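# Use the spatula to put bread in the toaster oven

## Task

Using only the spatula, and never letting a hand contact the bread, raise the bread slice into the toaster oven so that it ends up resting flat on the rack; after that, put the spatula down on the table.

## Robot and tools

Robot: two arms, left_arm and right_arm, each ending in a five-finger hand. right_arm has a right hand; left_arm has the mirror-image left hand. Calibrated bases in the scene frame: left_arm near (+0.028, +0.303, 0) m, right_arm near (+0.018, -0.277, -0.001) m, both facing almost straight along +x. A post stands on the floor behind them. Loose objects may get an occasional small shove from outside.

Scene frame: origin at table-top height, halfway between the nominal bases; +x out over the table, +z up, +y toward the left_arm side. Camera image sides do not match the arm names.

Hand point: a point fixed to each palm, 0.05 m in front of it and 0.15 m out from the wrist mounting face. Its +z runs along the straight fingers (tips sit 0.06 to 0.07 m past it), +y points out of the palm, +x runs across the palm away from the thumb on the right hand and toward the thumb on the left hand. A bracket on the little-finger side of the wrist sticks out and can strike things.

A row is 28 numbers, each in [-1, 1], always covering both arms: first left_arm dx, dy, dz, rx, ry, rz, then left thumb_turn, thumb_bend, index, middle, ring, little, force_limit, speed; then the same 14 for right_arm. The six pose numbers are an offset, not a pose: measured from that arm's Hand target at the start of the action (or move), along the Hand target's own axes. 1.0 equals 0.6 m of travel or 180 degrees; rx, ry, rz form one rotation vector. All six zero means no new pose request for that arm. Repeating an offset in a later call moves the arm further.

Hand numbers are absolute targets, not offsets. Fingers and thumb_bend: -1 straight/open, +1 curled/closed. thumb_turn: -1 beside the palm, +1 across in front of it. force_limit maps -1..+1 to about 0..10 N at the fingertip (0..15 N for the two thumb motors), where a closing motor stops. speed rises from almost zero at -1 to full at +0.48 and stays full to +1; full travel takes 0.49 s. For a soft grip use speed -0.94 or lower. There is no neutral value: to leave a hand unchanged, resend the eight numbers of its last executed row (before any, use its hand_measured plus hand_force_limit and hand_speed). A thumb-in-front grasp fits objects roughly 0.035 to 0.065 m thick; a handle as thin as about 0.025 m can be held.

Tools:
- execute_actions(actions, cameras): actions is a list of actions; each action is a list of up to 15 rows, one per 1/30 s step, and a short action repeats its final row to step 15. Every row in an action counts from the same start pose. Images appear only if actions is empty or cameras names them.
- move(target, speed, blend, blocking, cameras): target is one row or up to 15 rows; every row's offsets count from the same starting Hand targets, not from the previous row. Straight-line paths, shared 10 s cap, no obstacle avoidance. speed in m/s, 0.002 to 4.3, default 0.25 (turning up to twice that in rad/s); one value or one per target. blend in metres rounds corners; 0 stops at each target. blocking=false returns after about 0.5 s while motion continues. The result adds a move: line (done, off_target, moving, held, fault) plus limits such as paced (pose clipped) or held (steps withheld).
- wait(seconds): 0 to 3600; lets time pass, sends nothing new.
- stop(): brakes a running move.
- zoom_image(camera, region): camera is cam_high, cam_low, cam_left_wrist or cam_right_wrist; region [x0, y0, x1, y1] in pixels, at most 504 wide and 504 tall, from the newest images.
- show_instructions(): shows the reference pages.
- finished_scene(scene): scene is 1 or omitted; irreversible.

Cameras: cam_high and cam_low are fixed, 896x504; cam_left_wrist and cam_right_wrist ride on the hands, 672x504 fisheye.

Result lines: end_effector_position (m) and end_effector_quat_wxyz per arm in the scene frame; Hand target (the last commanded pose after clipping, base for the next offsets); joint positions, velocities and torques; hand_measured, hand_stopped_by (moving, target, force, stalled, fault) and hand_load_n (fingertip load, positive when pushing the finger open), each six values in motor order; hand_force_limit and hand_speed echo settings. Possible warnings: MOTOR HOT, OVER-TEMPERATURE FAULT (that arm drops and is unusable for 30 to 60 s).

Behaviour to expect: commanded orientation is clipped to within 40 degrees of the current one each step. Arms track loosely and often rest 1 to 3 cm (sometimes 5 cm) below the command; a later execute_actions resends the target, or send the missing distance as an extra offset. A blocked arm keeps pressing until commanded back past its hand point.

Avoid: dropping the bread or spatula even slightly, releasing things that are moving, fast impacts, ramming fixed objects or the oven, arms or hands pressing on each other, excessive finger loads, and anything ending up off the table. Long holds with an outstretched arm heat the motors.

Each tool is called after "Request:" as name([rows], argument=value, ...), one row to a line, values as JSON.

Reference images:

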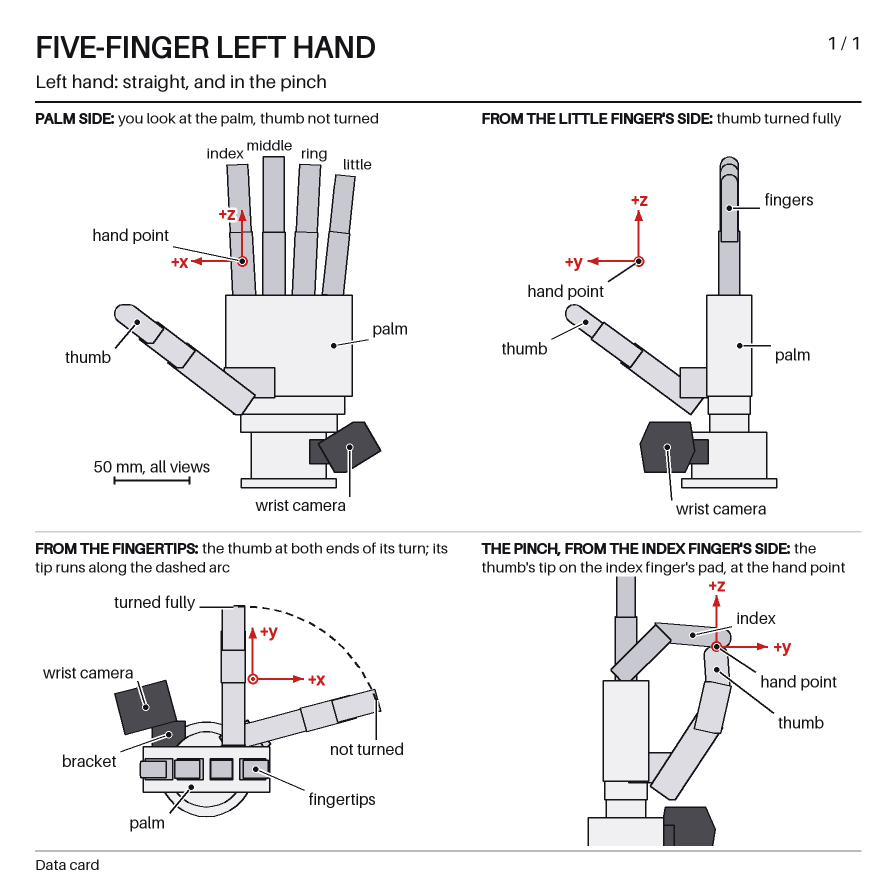

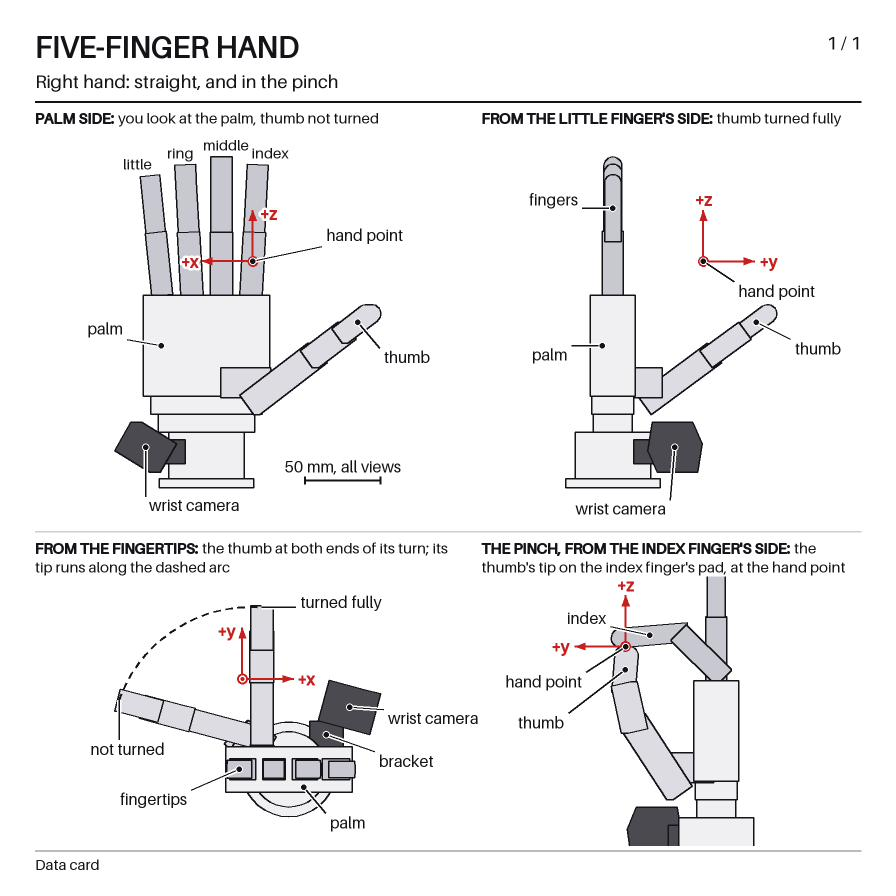

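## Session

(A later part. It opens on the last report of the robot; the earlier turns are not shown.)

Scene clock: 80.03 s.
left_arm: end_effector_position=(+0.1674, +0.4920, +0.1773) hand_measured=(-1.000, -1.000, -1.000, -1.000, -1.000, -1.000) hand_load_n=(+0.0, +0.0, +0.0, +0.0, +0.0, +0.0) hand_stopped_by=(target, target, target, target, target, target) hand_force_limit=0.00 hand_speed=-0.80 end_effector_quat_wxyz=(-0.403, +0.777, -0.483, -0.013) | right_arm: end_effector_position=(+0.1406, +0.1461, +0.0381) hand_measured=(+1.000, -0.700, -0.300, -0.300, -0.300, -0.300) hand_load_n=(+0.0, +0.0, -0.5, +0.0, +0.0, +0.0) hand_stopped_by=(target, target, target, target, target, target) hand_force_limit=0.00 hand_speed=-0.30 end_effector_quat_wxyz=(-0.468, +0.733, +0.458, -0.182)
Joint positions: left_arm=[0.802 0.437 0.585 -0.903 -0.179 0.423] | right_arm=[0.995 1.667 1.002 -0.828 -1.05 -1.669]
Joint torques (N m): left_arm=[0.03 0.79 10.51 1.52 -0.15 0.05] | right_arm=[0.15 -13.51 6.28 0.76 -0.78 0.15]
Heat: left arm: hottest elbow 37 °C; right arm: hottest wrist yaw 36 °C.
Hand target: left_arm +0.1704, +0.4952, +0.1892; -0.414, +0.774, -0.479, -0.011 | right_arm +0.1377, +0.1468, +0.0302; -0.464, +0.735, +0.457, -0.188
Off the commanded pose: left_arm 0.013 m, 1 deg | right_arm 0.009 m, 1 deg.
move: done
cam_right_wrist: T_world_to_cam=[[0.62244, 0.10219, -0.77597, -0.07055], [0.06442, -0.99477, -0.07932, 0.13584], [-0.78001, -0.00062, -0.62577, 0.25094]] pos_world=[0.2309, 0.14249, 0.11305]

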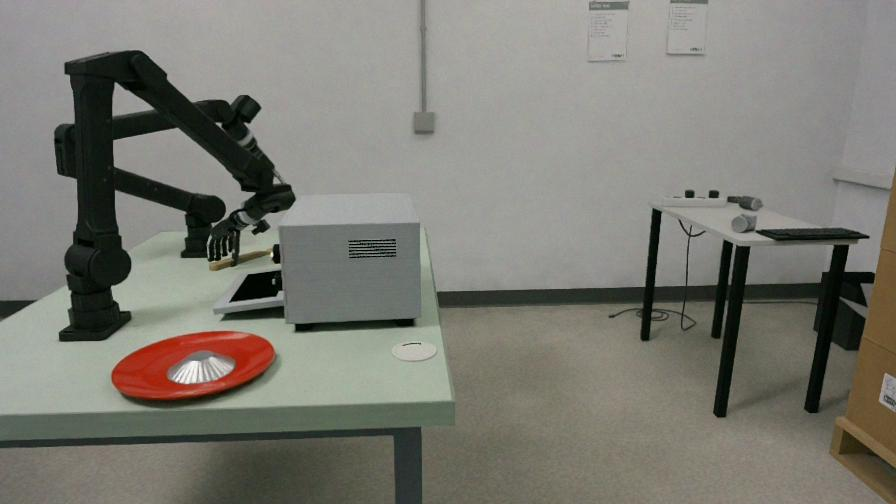

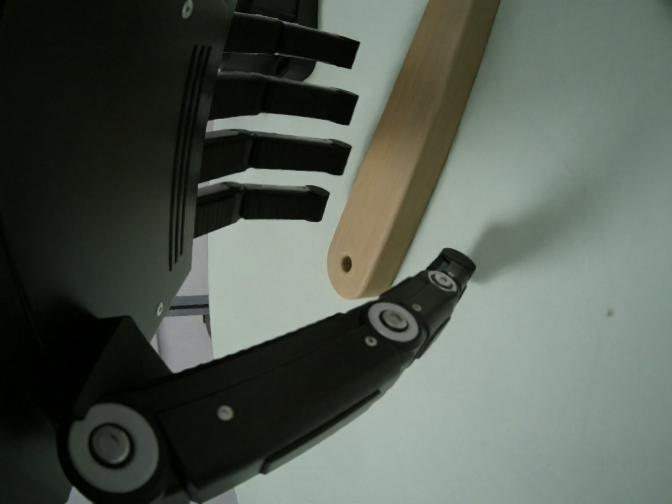

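Request:
move(target=[0,0,0,0,0,0,-1,-1,-1,-1,-1,-1,0,-0.8,0.0003,-0.0025,0.0178,0,0,0,1,-0.56,-0.3,-0.3,-0.3,-0.3,0,-0.5], speed=0.05, cameras=["cam_low","cam_right_wrist"])

Request:
zoom_image(camera="cam_low", region=[200, 210, 290, 290])

Scene clock: 84.20 s.
left_arm: end_effector_position=(+0.1674, +0.4920, +0.1773) hand_measured=(-1.000, -1.000, -1.000, -1.000, -1.000, -1.000) hand_load_n=(+0.0, +0.0, +0.5, +0.0, +0.0, +0.0) hand_stopped_by=(target, target, target, target, target, target) hand_force_limit=0.00 hand_speed=-0.80 end_effector_quat_wxyz=(-0.403, +0.777, -0.483, -0.013) | right_arm: end_effector_position=(+0.1320, +0.1536, +0.0358) hand_measured=(+1.000, -0.560, -0.300, -0.300, -0.300, -0.300) hand_load_n=(+0.0, +0.5, +0.0, +0.0, +0.0, -0.5) hand_stopped_by=(target, target, target, target, target, target) hand_force_limit=0.00 hand_speed=-0.50 end_effector_quat_wxyz=(-0.469, +0.731, +0.461, -0.181)
Joint positions: left_arm=[0.802 0.437 0.585 -0.903 -0.179 0.423] | right_arm=[1.02 1.667 0.993 -0.775 -1.049 -1.626]
Joint torques (N m): left_arm=[-0.26 0.56 10.59 1.39 -0.15 0.05] | right_arm=[0.03 -13.27 6.16 0.84 -0.73 0.18]
Heat: left arm: hottest elbow 38 °C; right arm: hottest wrist yaw 36 °C.
Hand target: left_arm +0.1704, +0.4952, +0.1892; -0.414, +0.774, -0.479, -0.011 | right_arm +0.1296, +0.1527, +0.0262; -0.464, +0.735, +0.458, -0.187
Off the commanded pose: left_arm 0.013 m, 1 deg | right_arm 0.010 m, 1 deg.
move: done
cam_right_wrist: T_world_to_cam=[[0.62387, 0.10955, -0.77382, -0.06912], [0.06873, -0.99398, -0.08531, 0.14309], [-0.7785, 0.00004, -0.62764, 0.24254]] pos_world=[0.2221, 0.14979, 0.11094]

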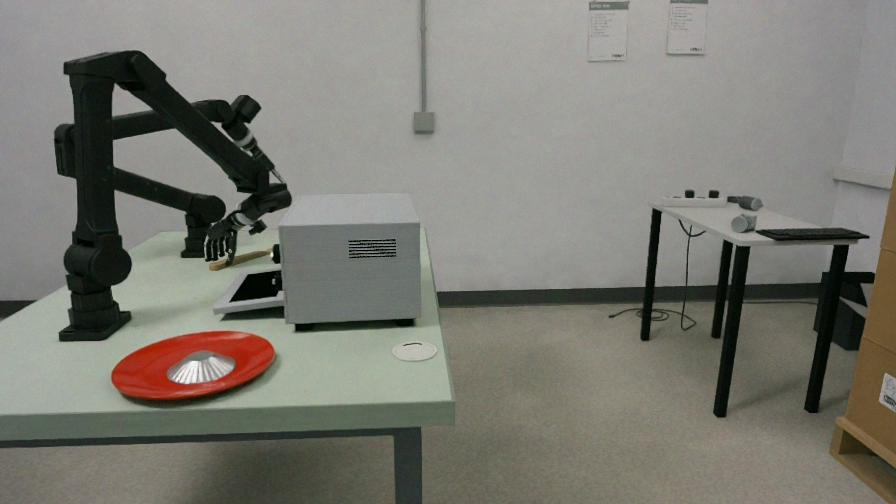

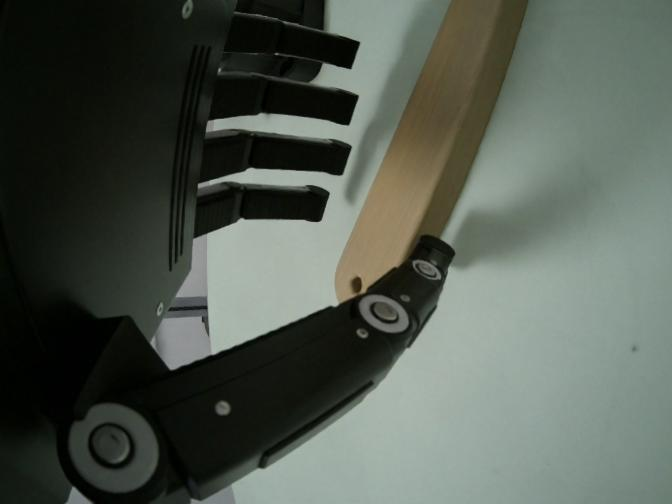

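Scaled by 5.600.

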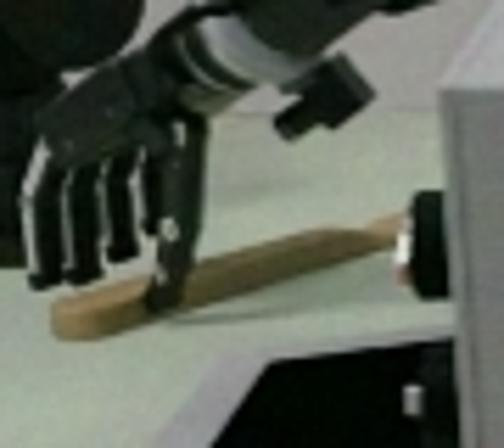

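Request:
zoom_image(camera="cam_right_wrist", region=[300, 100, 500, 320])

Scaled by 2.291 from the camera's image (finer frame: 960x720).

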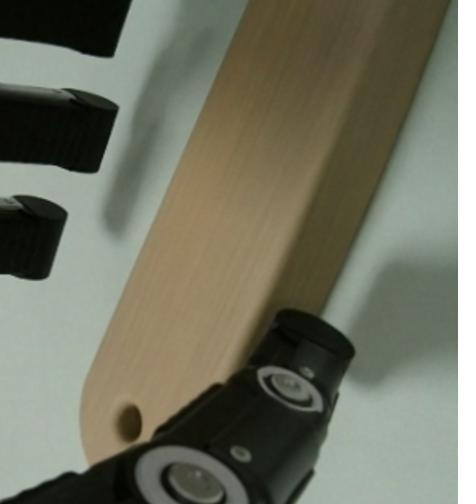

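Request:
move(target=[0,0,0,0,0,0,-1,-1,-1,-1,-1,-1,0,-0.8,-0.002,0.0114,0.0066,0,0,0,1,-0.56,-0.3,-0.3,-0.3,-0.3,0,-0.5], speed=0.05, cameras=["cam_low","cam_right_wrist"])

Request:
zoom_image(camera="cam_right_wrist", region=[300, 100, 500, 320])

Request:
zoom_image(camera="cam_low", region=[200, 210, 290, 290])

Scene clock: 87.73 s.
left_arm: end_effector_position=(+0.1674, +0.4920, +0.1773) hand_measured=(-1.000, -1.000, -1.000, -1.000, -1.000, -1.000) hand_load_n=(+0.0, +0.0, +0.0, +0.0, +0.0, +0.0) hand_stopped_by=(target, target, target, target, target, target) hand_force_limit=0.00 hand_speed=-0.80 end_effector_quat_wxyz=(-0.403, +0.777, -0.483, -0.013) | right_arm: end_effector_position=(+0.1317, +0.1529, +0.0273) hand_measured=(+1.000, -0.560, -0.300, -0.300, -0.300, -0.300) hand_load_n=(+0.0, +0.0, +0.0, +0.0, +0.0, +0.0) hand_stopped_by=(target, target, target, target, target, target) hand_force_limit=0.00 hand_speed=-0.50 end_effector_quat_wxyz=(-0.468, +0.732, +0.460, -0.182)
Joint positions: left_arm=[0.802 0.437 0.585 -0.903 -0.179 0.423] | right_arm=[1.02 1.682 0.984 -0.754 -1.049 -1.624]
Joint torques (N m): left_arm=[-0.32 1.03 10.51 1.48 -0.13 0.05] | right_arm=[0.03 -13.51 6.06 0.85 -0.74 0.15]
Heat: left arm: hottest elbow 38 °C; right arm: hottest wrist yaw 36 °C.
Hand target: left_arm +0.1704, +0.4952, +0.1892; -0.414, +0.774, -0.479, -0.011 | right_arm +0.1296, +0.1526, +0.0180; -0.464, +0.735, +0.458, -0.188
Off the commanded pose: left_arm 0.013 m, 1 deg | right_arm 0.009 m, 1 deg.
move: done
cam_right_wrist: T_world_to_cam=[[0.62262, 0.10651, -0.77524, -0.07472], [0.06775, -0.99431, -0.0822, 0.14182], [-0.77959, -0.00134, -0.62629, 0.23729]] pos_world=[0.2219, 0.14929, 0.10235]

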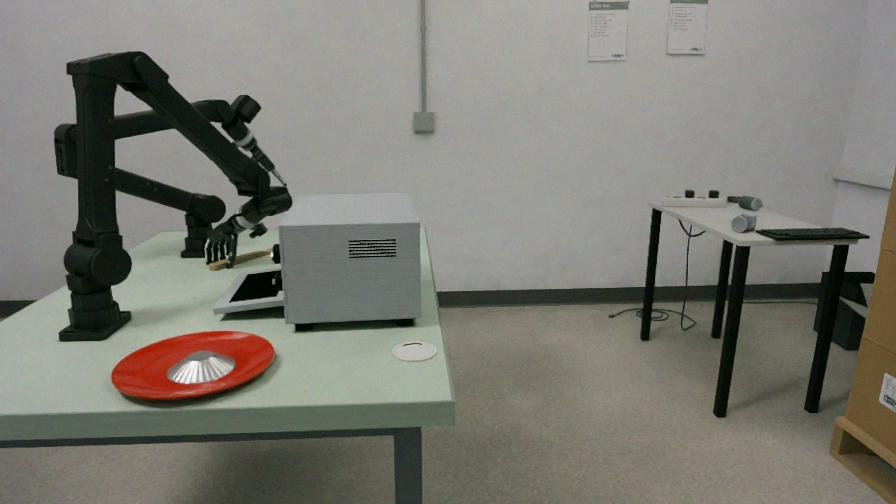

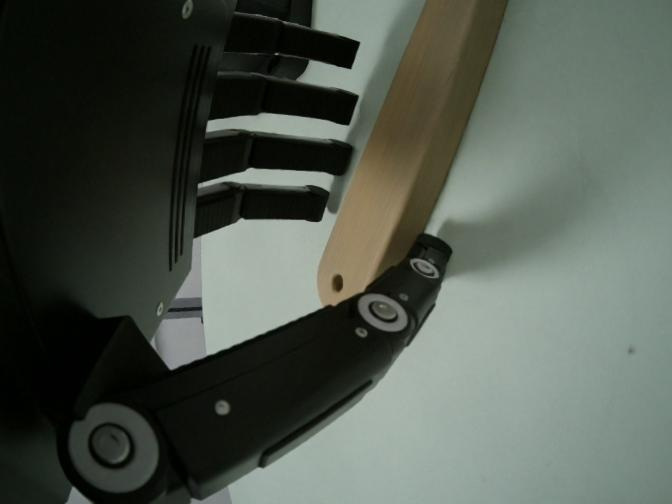

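Scaled by 2.291 from the camera's image (finer frame: 960x720).

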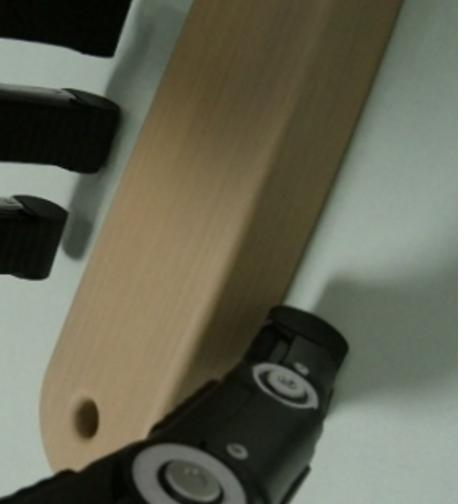

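Scaled by 5.600.

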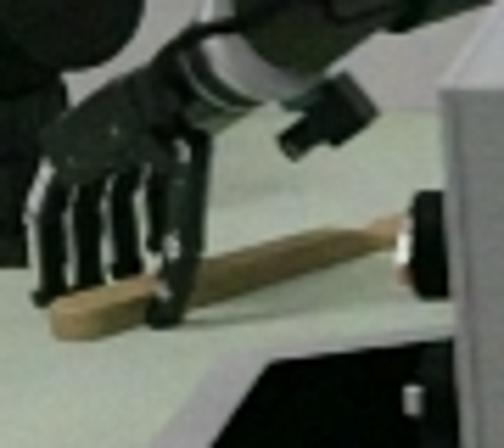

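Request:
move(target=[0,0,0,0,0,0,-1,-1,-1,-1,-1,-1,0,-0.8,0,0,0,0,0,0,1,-0.3,0.1,0.1,0.1,0.1,-0.6,-0.9], cameras=["cam_low","cam_right_wrist"])

Request:
zoom_image(camera="cam_right_wrist", region=[300, 100, 500, 320])

Request:
zoom_image(camera="cam_low", region=[200, 210, 290, 290])

Scene clock: 91.83 s.
left_arm: end_effector_position=(+0.1674, +0.4920, +0.1773) hand_measured=(-1.000, -1.000, -1.000, -1.000, -1.000, -1.000) hand_load_n=(+0.0, +0.0, +0.0, +0.0, +0.0, +0.0) hand_stopped_by=(target, target, target, target, target, target) hand_force_limit=0.00 hand_speed=-0.80 end_effector_quat_wxyz=(-0.403, +0.777, -0.483, -0.013) | right_arm: end_effector_position=(+0.1308, +0.1537, +0.0277) hand_measured=(+1.000, -0.410, -0.012, -0.012, +0.024, +0.100) hand_load_n=(+0.0, +3.5, +2.0, +2.5, +2.0, +0.0) hand_stopped_by=(target, force, force, force, force, target) hand_force_limit=-0.60 hand_speed=-0.90 end_effector_quat_wxyz=(-0.470, +0.731, +0.460, -0.182)
Joint positions: left_arm=[0.802 0.437 0.585 -0.903 -0.179 0.423] | right_arm=[1.022 1.682 0.984 -0.752 -1.052 -1.622]
Joint torques (N m): left_arm=[0.21 0.79 10.44 1.69 -0.17 0.02] | right_arm=[-0.21 -13.39 6.11 0.77 -0.59 0.13]
Heat: left arm: hottest elbow 38 °C; right arm: hottest wrist yaw 36 °C.
Hand target: left_arm +0.1704, +0.4952, +0.1892; -0.414, +0.774, -0.479, -0.011 | right_arm +0.1297, +0.1526, +0.0180; -0.464, +0.735, +0.457, -0.188
Off the commanded pose: left_arm 0.013 m, 1 deg | right_arm 0.010 m, 1 deg.
move: done
cam_right_wrist: T_world_to_cam=[[0.62071, 0.10891, -0.77644, -0.07402], [0.06852, -0.99405, -0.08465, 0.14262], [-0.78104, -0.00066, -0.62448, 0.23691]] pos_world=[0.22121, 0.14999, 0.10254]

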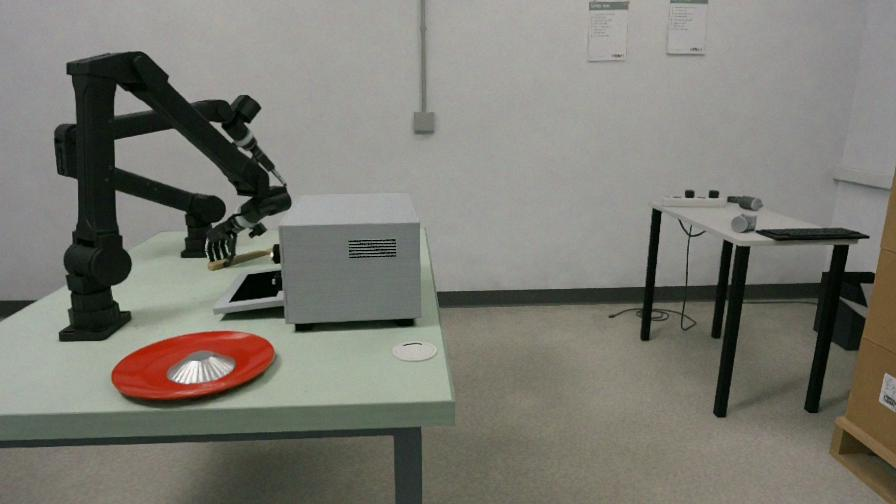

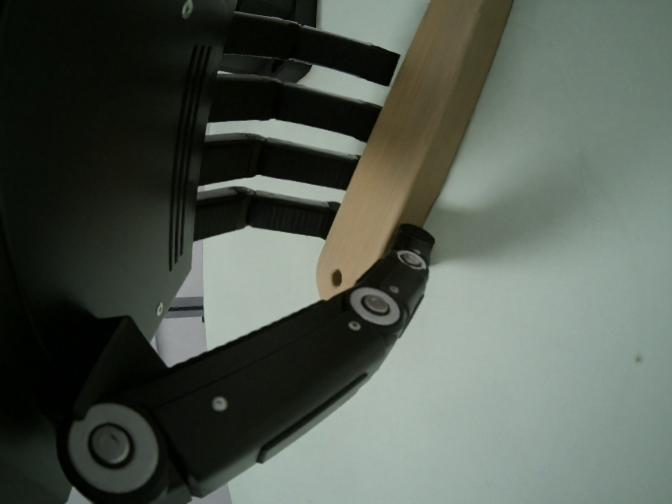

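Scaled by 2.291 from the camera's image (finer frame: 960x720).

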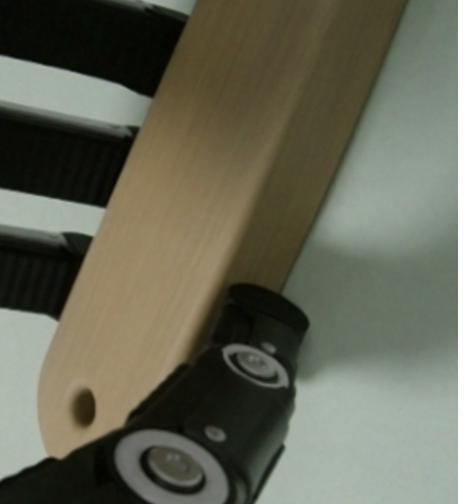

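Scaled by 5.600.

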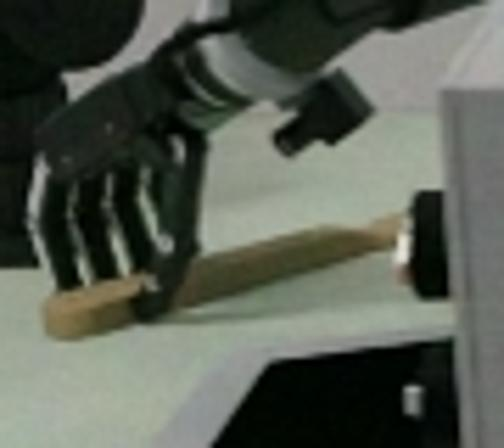

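Request:
move(target=[0,0,0,0,0,0,-1,-1,-1,-1,-1,-1,0,-0.8,0,0,0,0,0,0,1,0.0,0.4,0.4,0.4,0.4,0.0,-0.92], cameras=["cam_right_wrist"])

Scene clock: 94.07 s.
left_arm: end_effector_position=(+0.1674, +0.4920, +0.1773) hand_measured=(-1.000, -1.000, -1.000, -1.000, -1.000, -1.000) hand_load_n=(+0.0, +0.0, +0.0, +0.0, -0.5, +0.0) hand_stopped_by=(target, target, target, target, target, target) hand_force_limit=0.00 hand_speed=-0.80 end_effector_quat_wxyz=(-0.403, +0.777, -0.483, -0.013) | right_arm: end_effector_position=(+0.1305, +0.1537, +0.0280) hand_measured=(+1.000, -0.404, +0.014, +0.008, +0.060, +0.400) hand_load_n=(+1.0, +8.5, +5.0, +3.5, +5.5, +0.0) hand_stopped_by=(target, force, force, force, force, target) hand_force_limit=0.00 hand_speed=-0.92 end_effector_quat_wxyz=(-0.470, +0.731, +0.460, -0.183)
Joint positions: left_arm=[0.802 0.437 0.585 -0.903 -0.179 0.423] | right_arm=[1.022 1.682 0.984 -0.752 -1.053 -1.621]
Joint torques (N m): left_arm=[-0.38 0.73 10.55 1.44 -0.15 0.02] | right_arm=[-0.21 -13.33 6.09 0.77 -0.51 0.12]
Heat: left arm: hottest elbow 38 °C; right arm: hottest wrist yaw 36 °C.
Hand target: left_arm +0.1704, +0.4952, +0.1892; -0.414, +0.774, -0.479, -0.011 | right_arm +0.1296, +0.1526, +0.0181; -0.464, +0.735, +0.457, -0.188
Off the commanded pose: left_arm 0.013 m, 1 deg | right_arm 0.010 m, 1 deg.
move: done
cam_right_wrist: T_world_to_cam=[[0.61909, 0.10878, -0.77775, -0.07331], [0.06795, -0.99406, -0.08495, 0.1428], [-0.78237, -0.00026, -0.62281, 0.23688]] pos_world=[0.22101, 0.14999, 0.10264]

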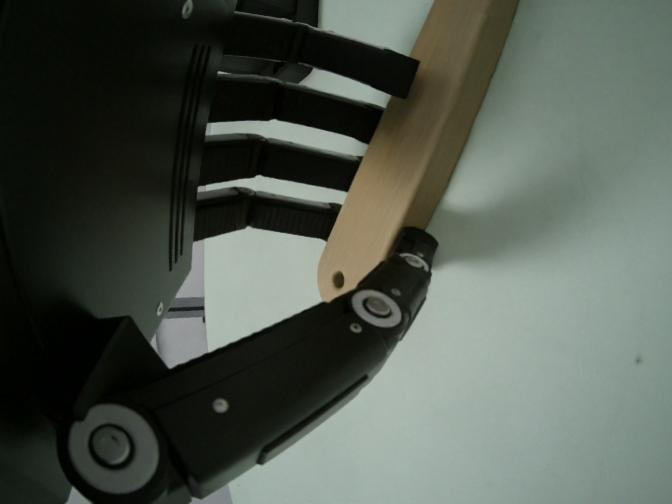

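Request:
move(target=[0,0,0,0,0,0,-1,-1,-1,-1,-1,-1,0,-0.8,0.0126,-0.0712,-0.0413,0,0,0,1,0.0,0.4,0.4,0.4,0.4,0.0,-0.92], speed=0.05, cameras=["cam_high","cam_low","cam_left_wrist","cam_right_wrist"])

Request:
zoom_image(camera="cam_low", region=[190, 190, 310, 290])

Request:
zoom_image(camera="cam_high", region=[520, 120, 660, 280])

Scene clock: 96.37 s.
left_arm: end_effector_position=(+0.1674, +0.4920, +0.1773) hand_measured=(-1.000, -1.000, -1.000, -1.000, -1.000, -1.000) hand_load_n=(+0.0, +0.0, +0.0, +0.0, +0.0, +0.0) hand_stopped_by=(target, target, target, target, target, target) hand_force_limit=0.00 hand_speed=-0.80 end_effector_quat_wxyz=(-0.403, +0.777, -0.483, -0.013) | right_arm: end_effector_position=(+0.1240, +0.1419, +0.0550) hand_measured=(+1.000, -0.404, +0.014, +0.008, +0.060, +0.400) hand_load_n=(+1.5, +9.5, +4.5, +3.5, +4.0, +0.0) hand_stopped_by=(target, force, force, force, force, target) hand_force_limit=0.00 hand_speed=-0.92 end_effector_quat_wxyz=(-0.460, +0.739, +0.451, -0.198)
Joint positions: left_arm=[0.802 0.437 0.585 -0.903 -0.179 0.423] | right_arm=[1.022 1.625 1 -0.865 -1.047 -1.619]
Joint torques (N m): left_arm=[-0.26 0.73 10.36 1.5 -0.16 0] | right_arm=[-0.21 -15.03 9.21 0.02 -0.8 0.13]
Heat: left arm: hottest elbow 38 °C; right arm: hottest wrist yaw 36 °C.
Hand target: left_arm +0.1704, +0.4952, +0.1892; -0.414, +0.774, -0.479, -0.011 | right_arm +0.1296, +0.1528, +0.0680; -0.464, +0.735, +0.457, -0.188
Off the commanded pose: left_arm 0.013 m, 1 deg | right_arm 0.018 m, 2 deg.
move: off_target (right_arm)
cam_right_wrist: T_world_to_cam=[[0.60546, 0.07703, -0.79214, -0.04011], [0.06522, -0.99676, -0.04707, 0.13241], [-0.7932, -0.02316, -0.60852, 0.25249]] pos_world=[0.21592, 0.14092, 0.1281]

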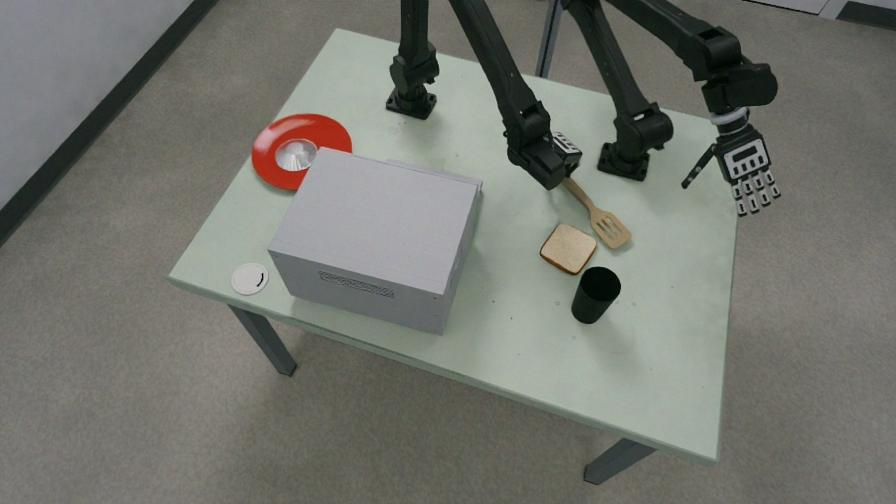

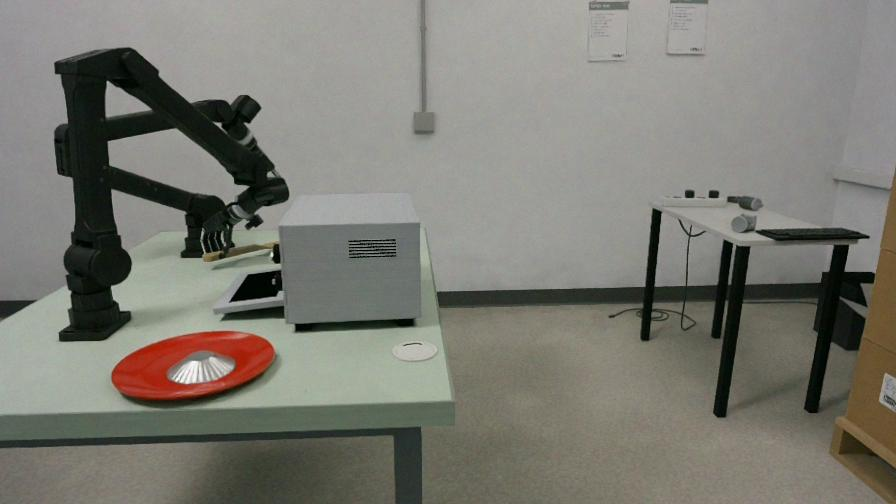

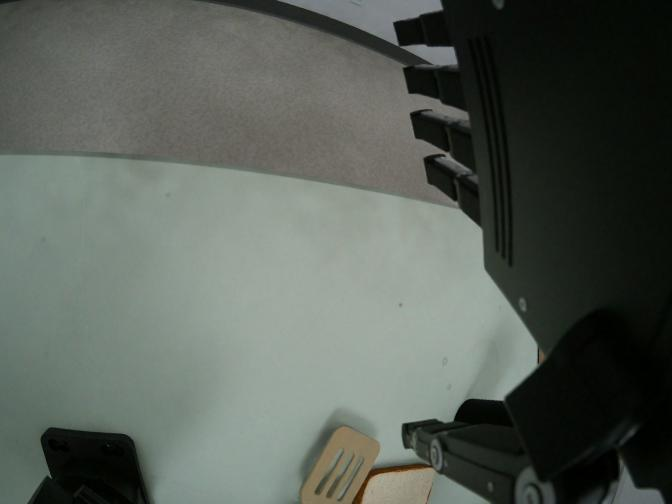

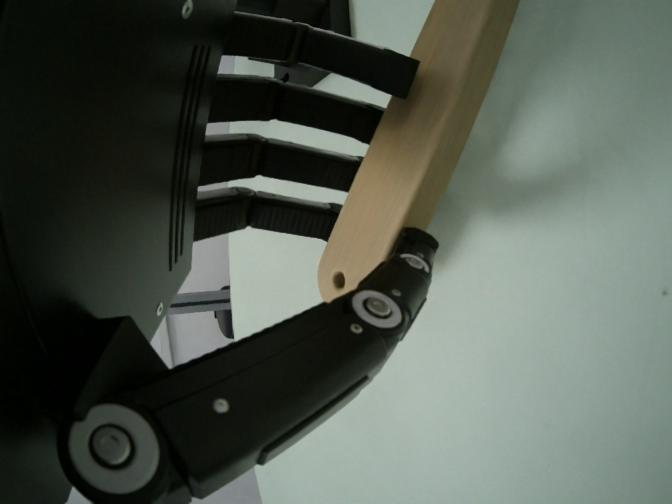

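Scaled by 4.200.

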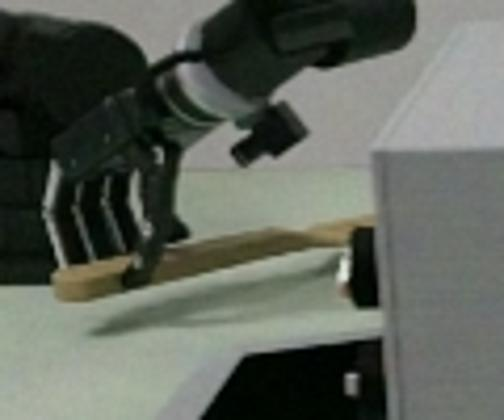

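Scaled by 3.150.

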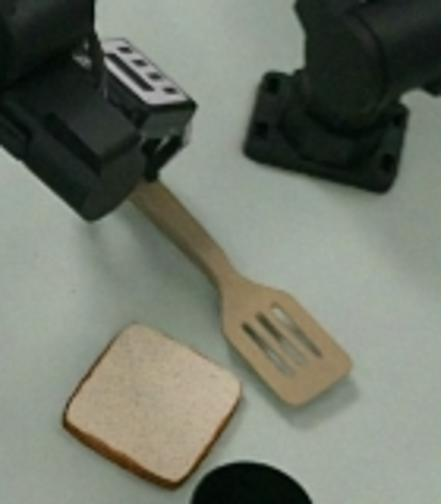

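Request:
move([
  [0,0,0,0,0,0,-1,-1,-1,-1,-1,-1,0,-0.8,0.0179,-0.1024,-0.0598,0,0,0,1,0.0,0.4,0.4,0.4,0.4,0.0,-0.92],
  [0,0,0,0,0,0,-1,-1,-1,-1,-1,-1,0,-0.8,-0.2238,-0.0718,-0.1847,0.0032,-0.0032,0.0486,1,0.0,0.4,0.4,0.4,0.4,0.0,-0.92],
  [0,0,0,0,0,0,-1,-1,-1,-1,-1,-1,0,-0.8,-0.2325,-0.0222,-0.1555,0.0032,-0.0032,0.0486,1,0.0,0.4,0.4,0.4,0.4,0.0,-0.92],
], speed=0.1, blend=[0.02,0.01,0], cameras=["cam_high","cam_low","cam_left_wrist","cam_right_wrist"])

Request:
zoom_image(camera="cam_low", region=[190, 190, 310, 290])

Request:
zoom_image(camera="cam_high", region=[480, 120, 660, 320])

Scene clock: 109.33 s.
left_arm: end_effector_position=(+0.1674, +0.4920, +0.1773) hand_measured=(-1.000, -1.000, -1.000, -1.000, -1.000, -1.000) hand_load_n=(+0.0, +0.0, +0.0, +0.0, +0.0, +0.0) hand_stopped_by=(target, target, target, target, target, target) hand_force_limit=0.00 hand_speed=-0.80 end_effector_quat_wxyz=(-0.403, +0.777, -0.483, -0.013) | right_arm: end_effector_position=(+0.1132, -0.0118, +0.1089) hand_measured=(+1.000, -0.404, +0.014, +0.008, +0.060, +0.400) hand_load_n=(+1.5, +9.5, +4.5, +3.5, +4.5, +0.0) hand_stopped_by=(target, force, force, force, force, target) hand_force_limit=0.00 hand_speed=-0.92 end_effector_quat_wxyz=(-0.449, +0.765, +0.400, -0.232)
Joint positions: left_arm=[0.802 0.437 0.585 -0.903 -0.179 0.423] | right_arm=[0.769 1.344 0.829 -1.411 -1.021 -1.987]
Joint torques (N m): left_arm=[0.15 0.85 10.54 1.65 -0.15 0.05] | right_arm=[-0.79 -8.53 6.52 0.06 -0.76 -0.03]
Heat: left arm: hottest elbow 39 °C; right arm: hottest wrist yaw 36 °C.
Hand target: left_arm +0.1704, +0.4952, +0.1892; -0.414, +0.774, -0.479, -0.011 | right_arm +0.1169, -0.0109, +0.1051; -0.450, +0.764, +0.401, -0.228
Off the commanded pose: left_arm 0.013 m, 1 deg | right_arm 0.005 m, 0 deg.
move: done
cam_right_wrist: T_world_to_cam=[[0.54442, -0.03404, -0.83812, 0.03166], [0.00187, -0.99913, 0.04179, -0.02013], [-0.83881, -0.02432, -0.54388, 0.2713]] pos_world=[0.21037, -0.01244, 0.17493]

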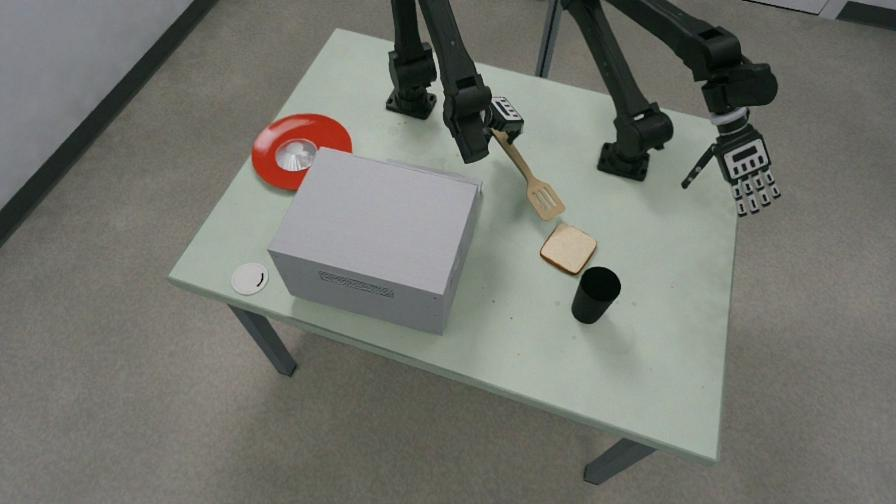

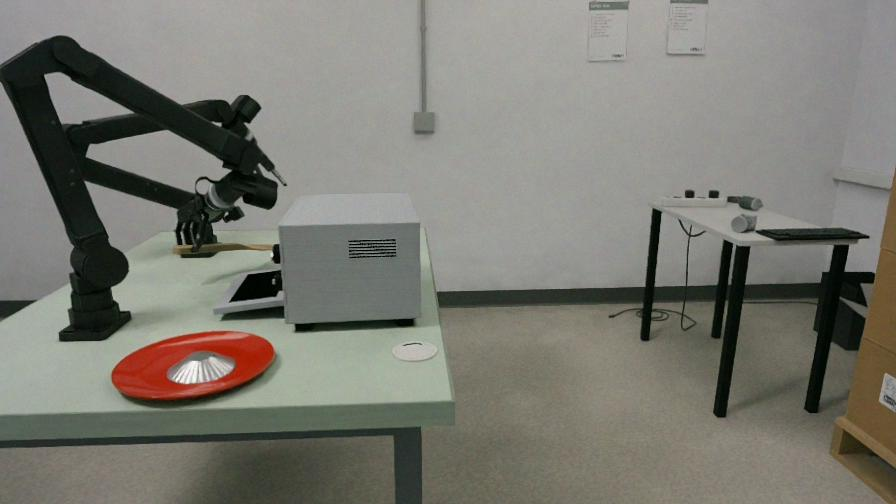

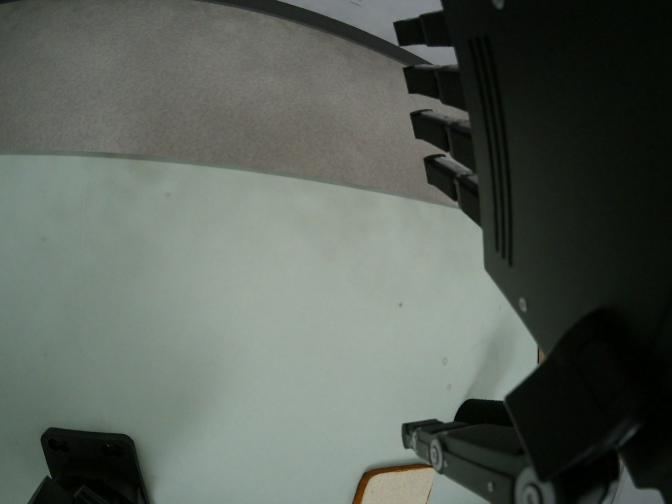

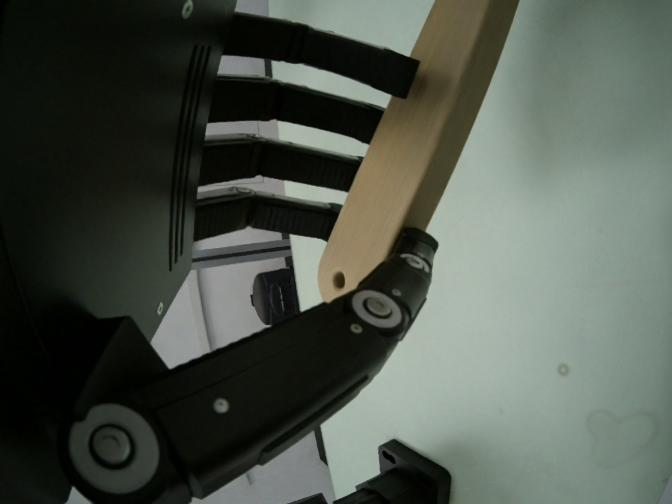

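Scaled by 4.200.

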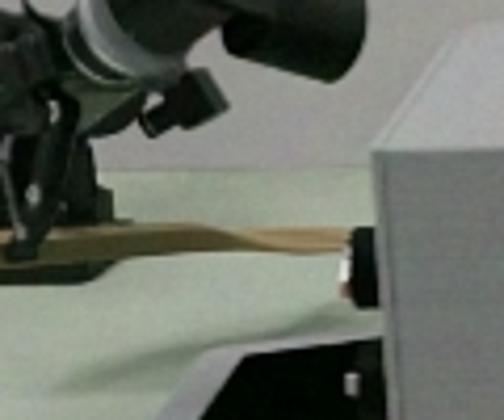

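Scaled by 2.520.

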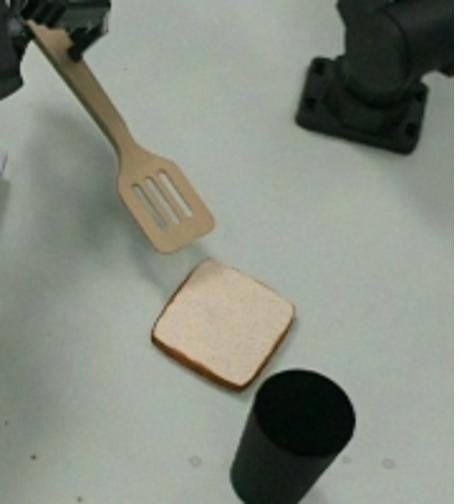

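Request:
move(target=[0,0,0,0,0,0,-1,-1,-1,-1,-1,-1,0,-0.8,-0.0023,0.0598,0.0162,0,0,0,1,0.0,0.4,0.4,0.4,0.4,0.0,-0.92], speed=0.06, cameras=["cam_high","cam_low","cam_right_wrist"])

Request:
zoom_image(camera="cam_low", region=[170, 200, 290, 300])

Request:
zoom_image(camera="cam_high", region=[500, 170, 620, 290])

Scene clock: 112.50 s.
left_arm: end_effector_position=(+0.1674, +0.4920, +0.1773) hand_measured=(-1.000, -1.000, -1.000, -1.000, -1.000, -1.000) hand_load_n=(+0.0, +0.0, +0.0, +0.0, +0.0, +0.0) hand_stopped_by=(target, target, target, target, target, target) hand_force_limit=0.00 hand_speed=-0.80 end_effector_quat_wxyz=(-0.403, +0.777, -0.483, -0.013) | right_arm: end_effector_position=(+0.1207, -0.0171, +0.0737) hand_measured=(+1.000, -0.404, +0.014, +0.008, +0.060, +0.400) hand_load_n=(+1.5, +9.5, +4.5, +3.5, +4.0, +0.0) hand_stopped_by=(target, force, force, force, force, target) hand_force_limit=0.00 hand_speed=-0.92 end_effector_quat_wxyz=(-0.449, +0.765, +0.401, -0.231)
Joint positions: left_arm=[0.802 0.437 0.585 -0.903 -0.179 0.423] | right_arm=[0.74 1.417 0.788 -1.338 -1.01 -2.038]
Joint torques (N m): left_arm=[0.03 1.03 10.25 1.52 -0.17 0.03] | right_arm=[-0.79 -8.94 5.91 0.02 -0.73 0]
Heat: left arm: hottest elbow 39 °C; right arm: hottest wrist yaw 36 °C.
Hand target: left_arm +0.1704, +0.4952, +0.1892; -0.414, +0.774, -0.479, -0.011 | right_arm +0.1239, -0.0170, +0.0692; -0.450, +0.764, +0.402, -0.228
Off the commanded pose: left_arm 0.013 m, 1 deg | right_arm 0.006 m, 0 deg.
move: done
cam_right_wrist: T_world_to_cam=[[0.54609, -0.03263, -0.83709, -0.00245], [0.00173, -0.9992, 0.04008, -0.02381], [-0.83772, -0.02333, -0.5456, 0.2583]] pos_world=[0.21776, -0.01784, 0.13983]

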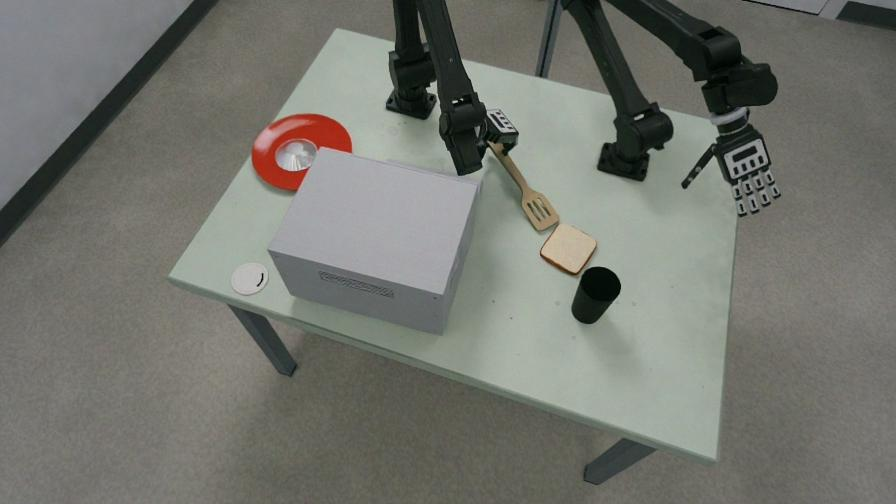

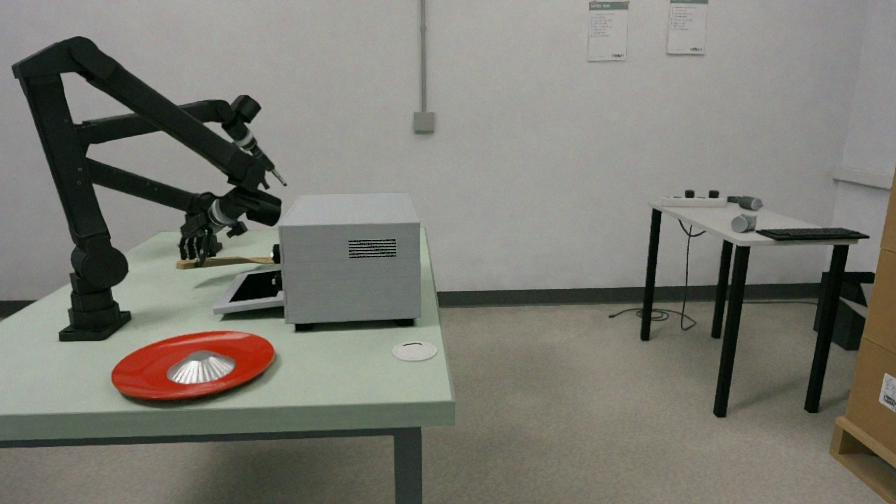

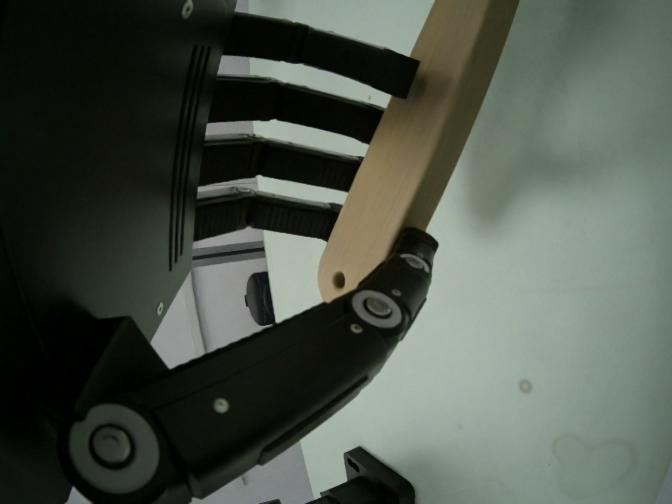

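Scaled by 4.200.

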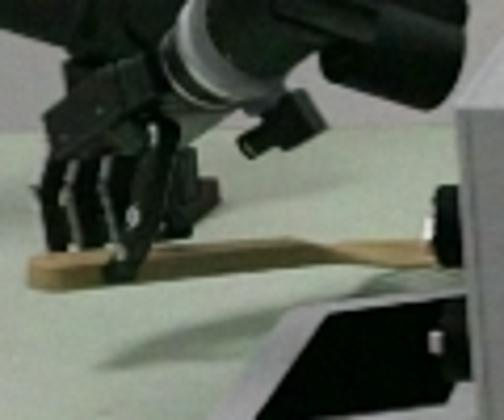

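Scaled by 4.200.

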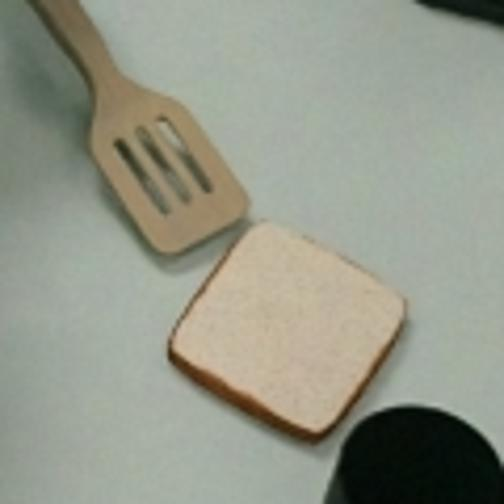

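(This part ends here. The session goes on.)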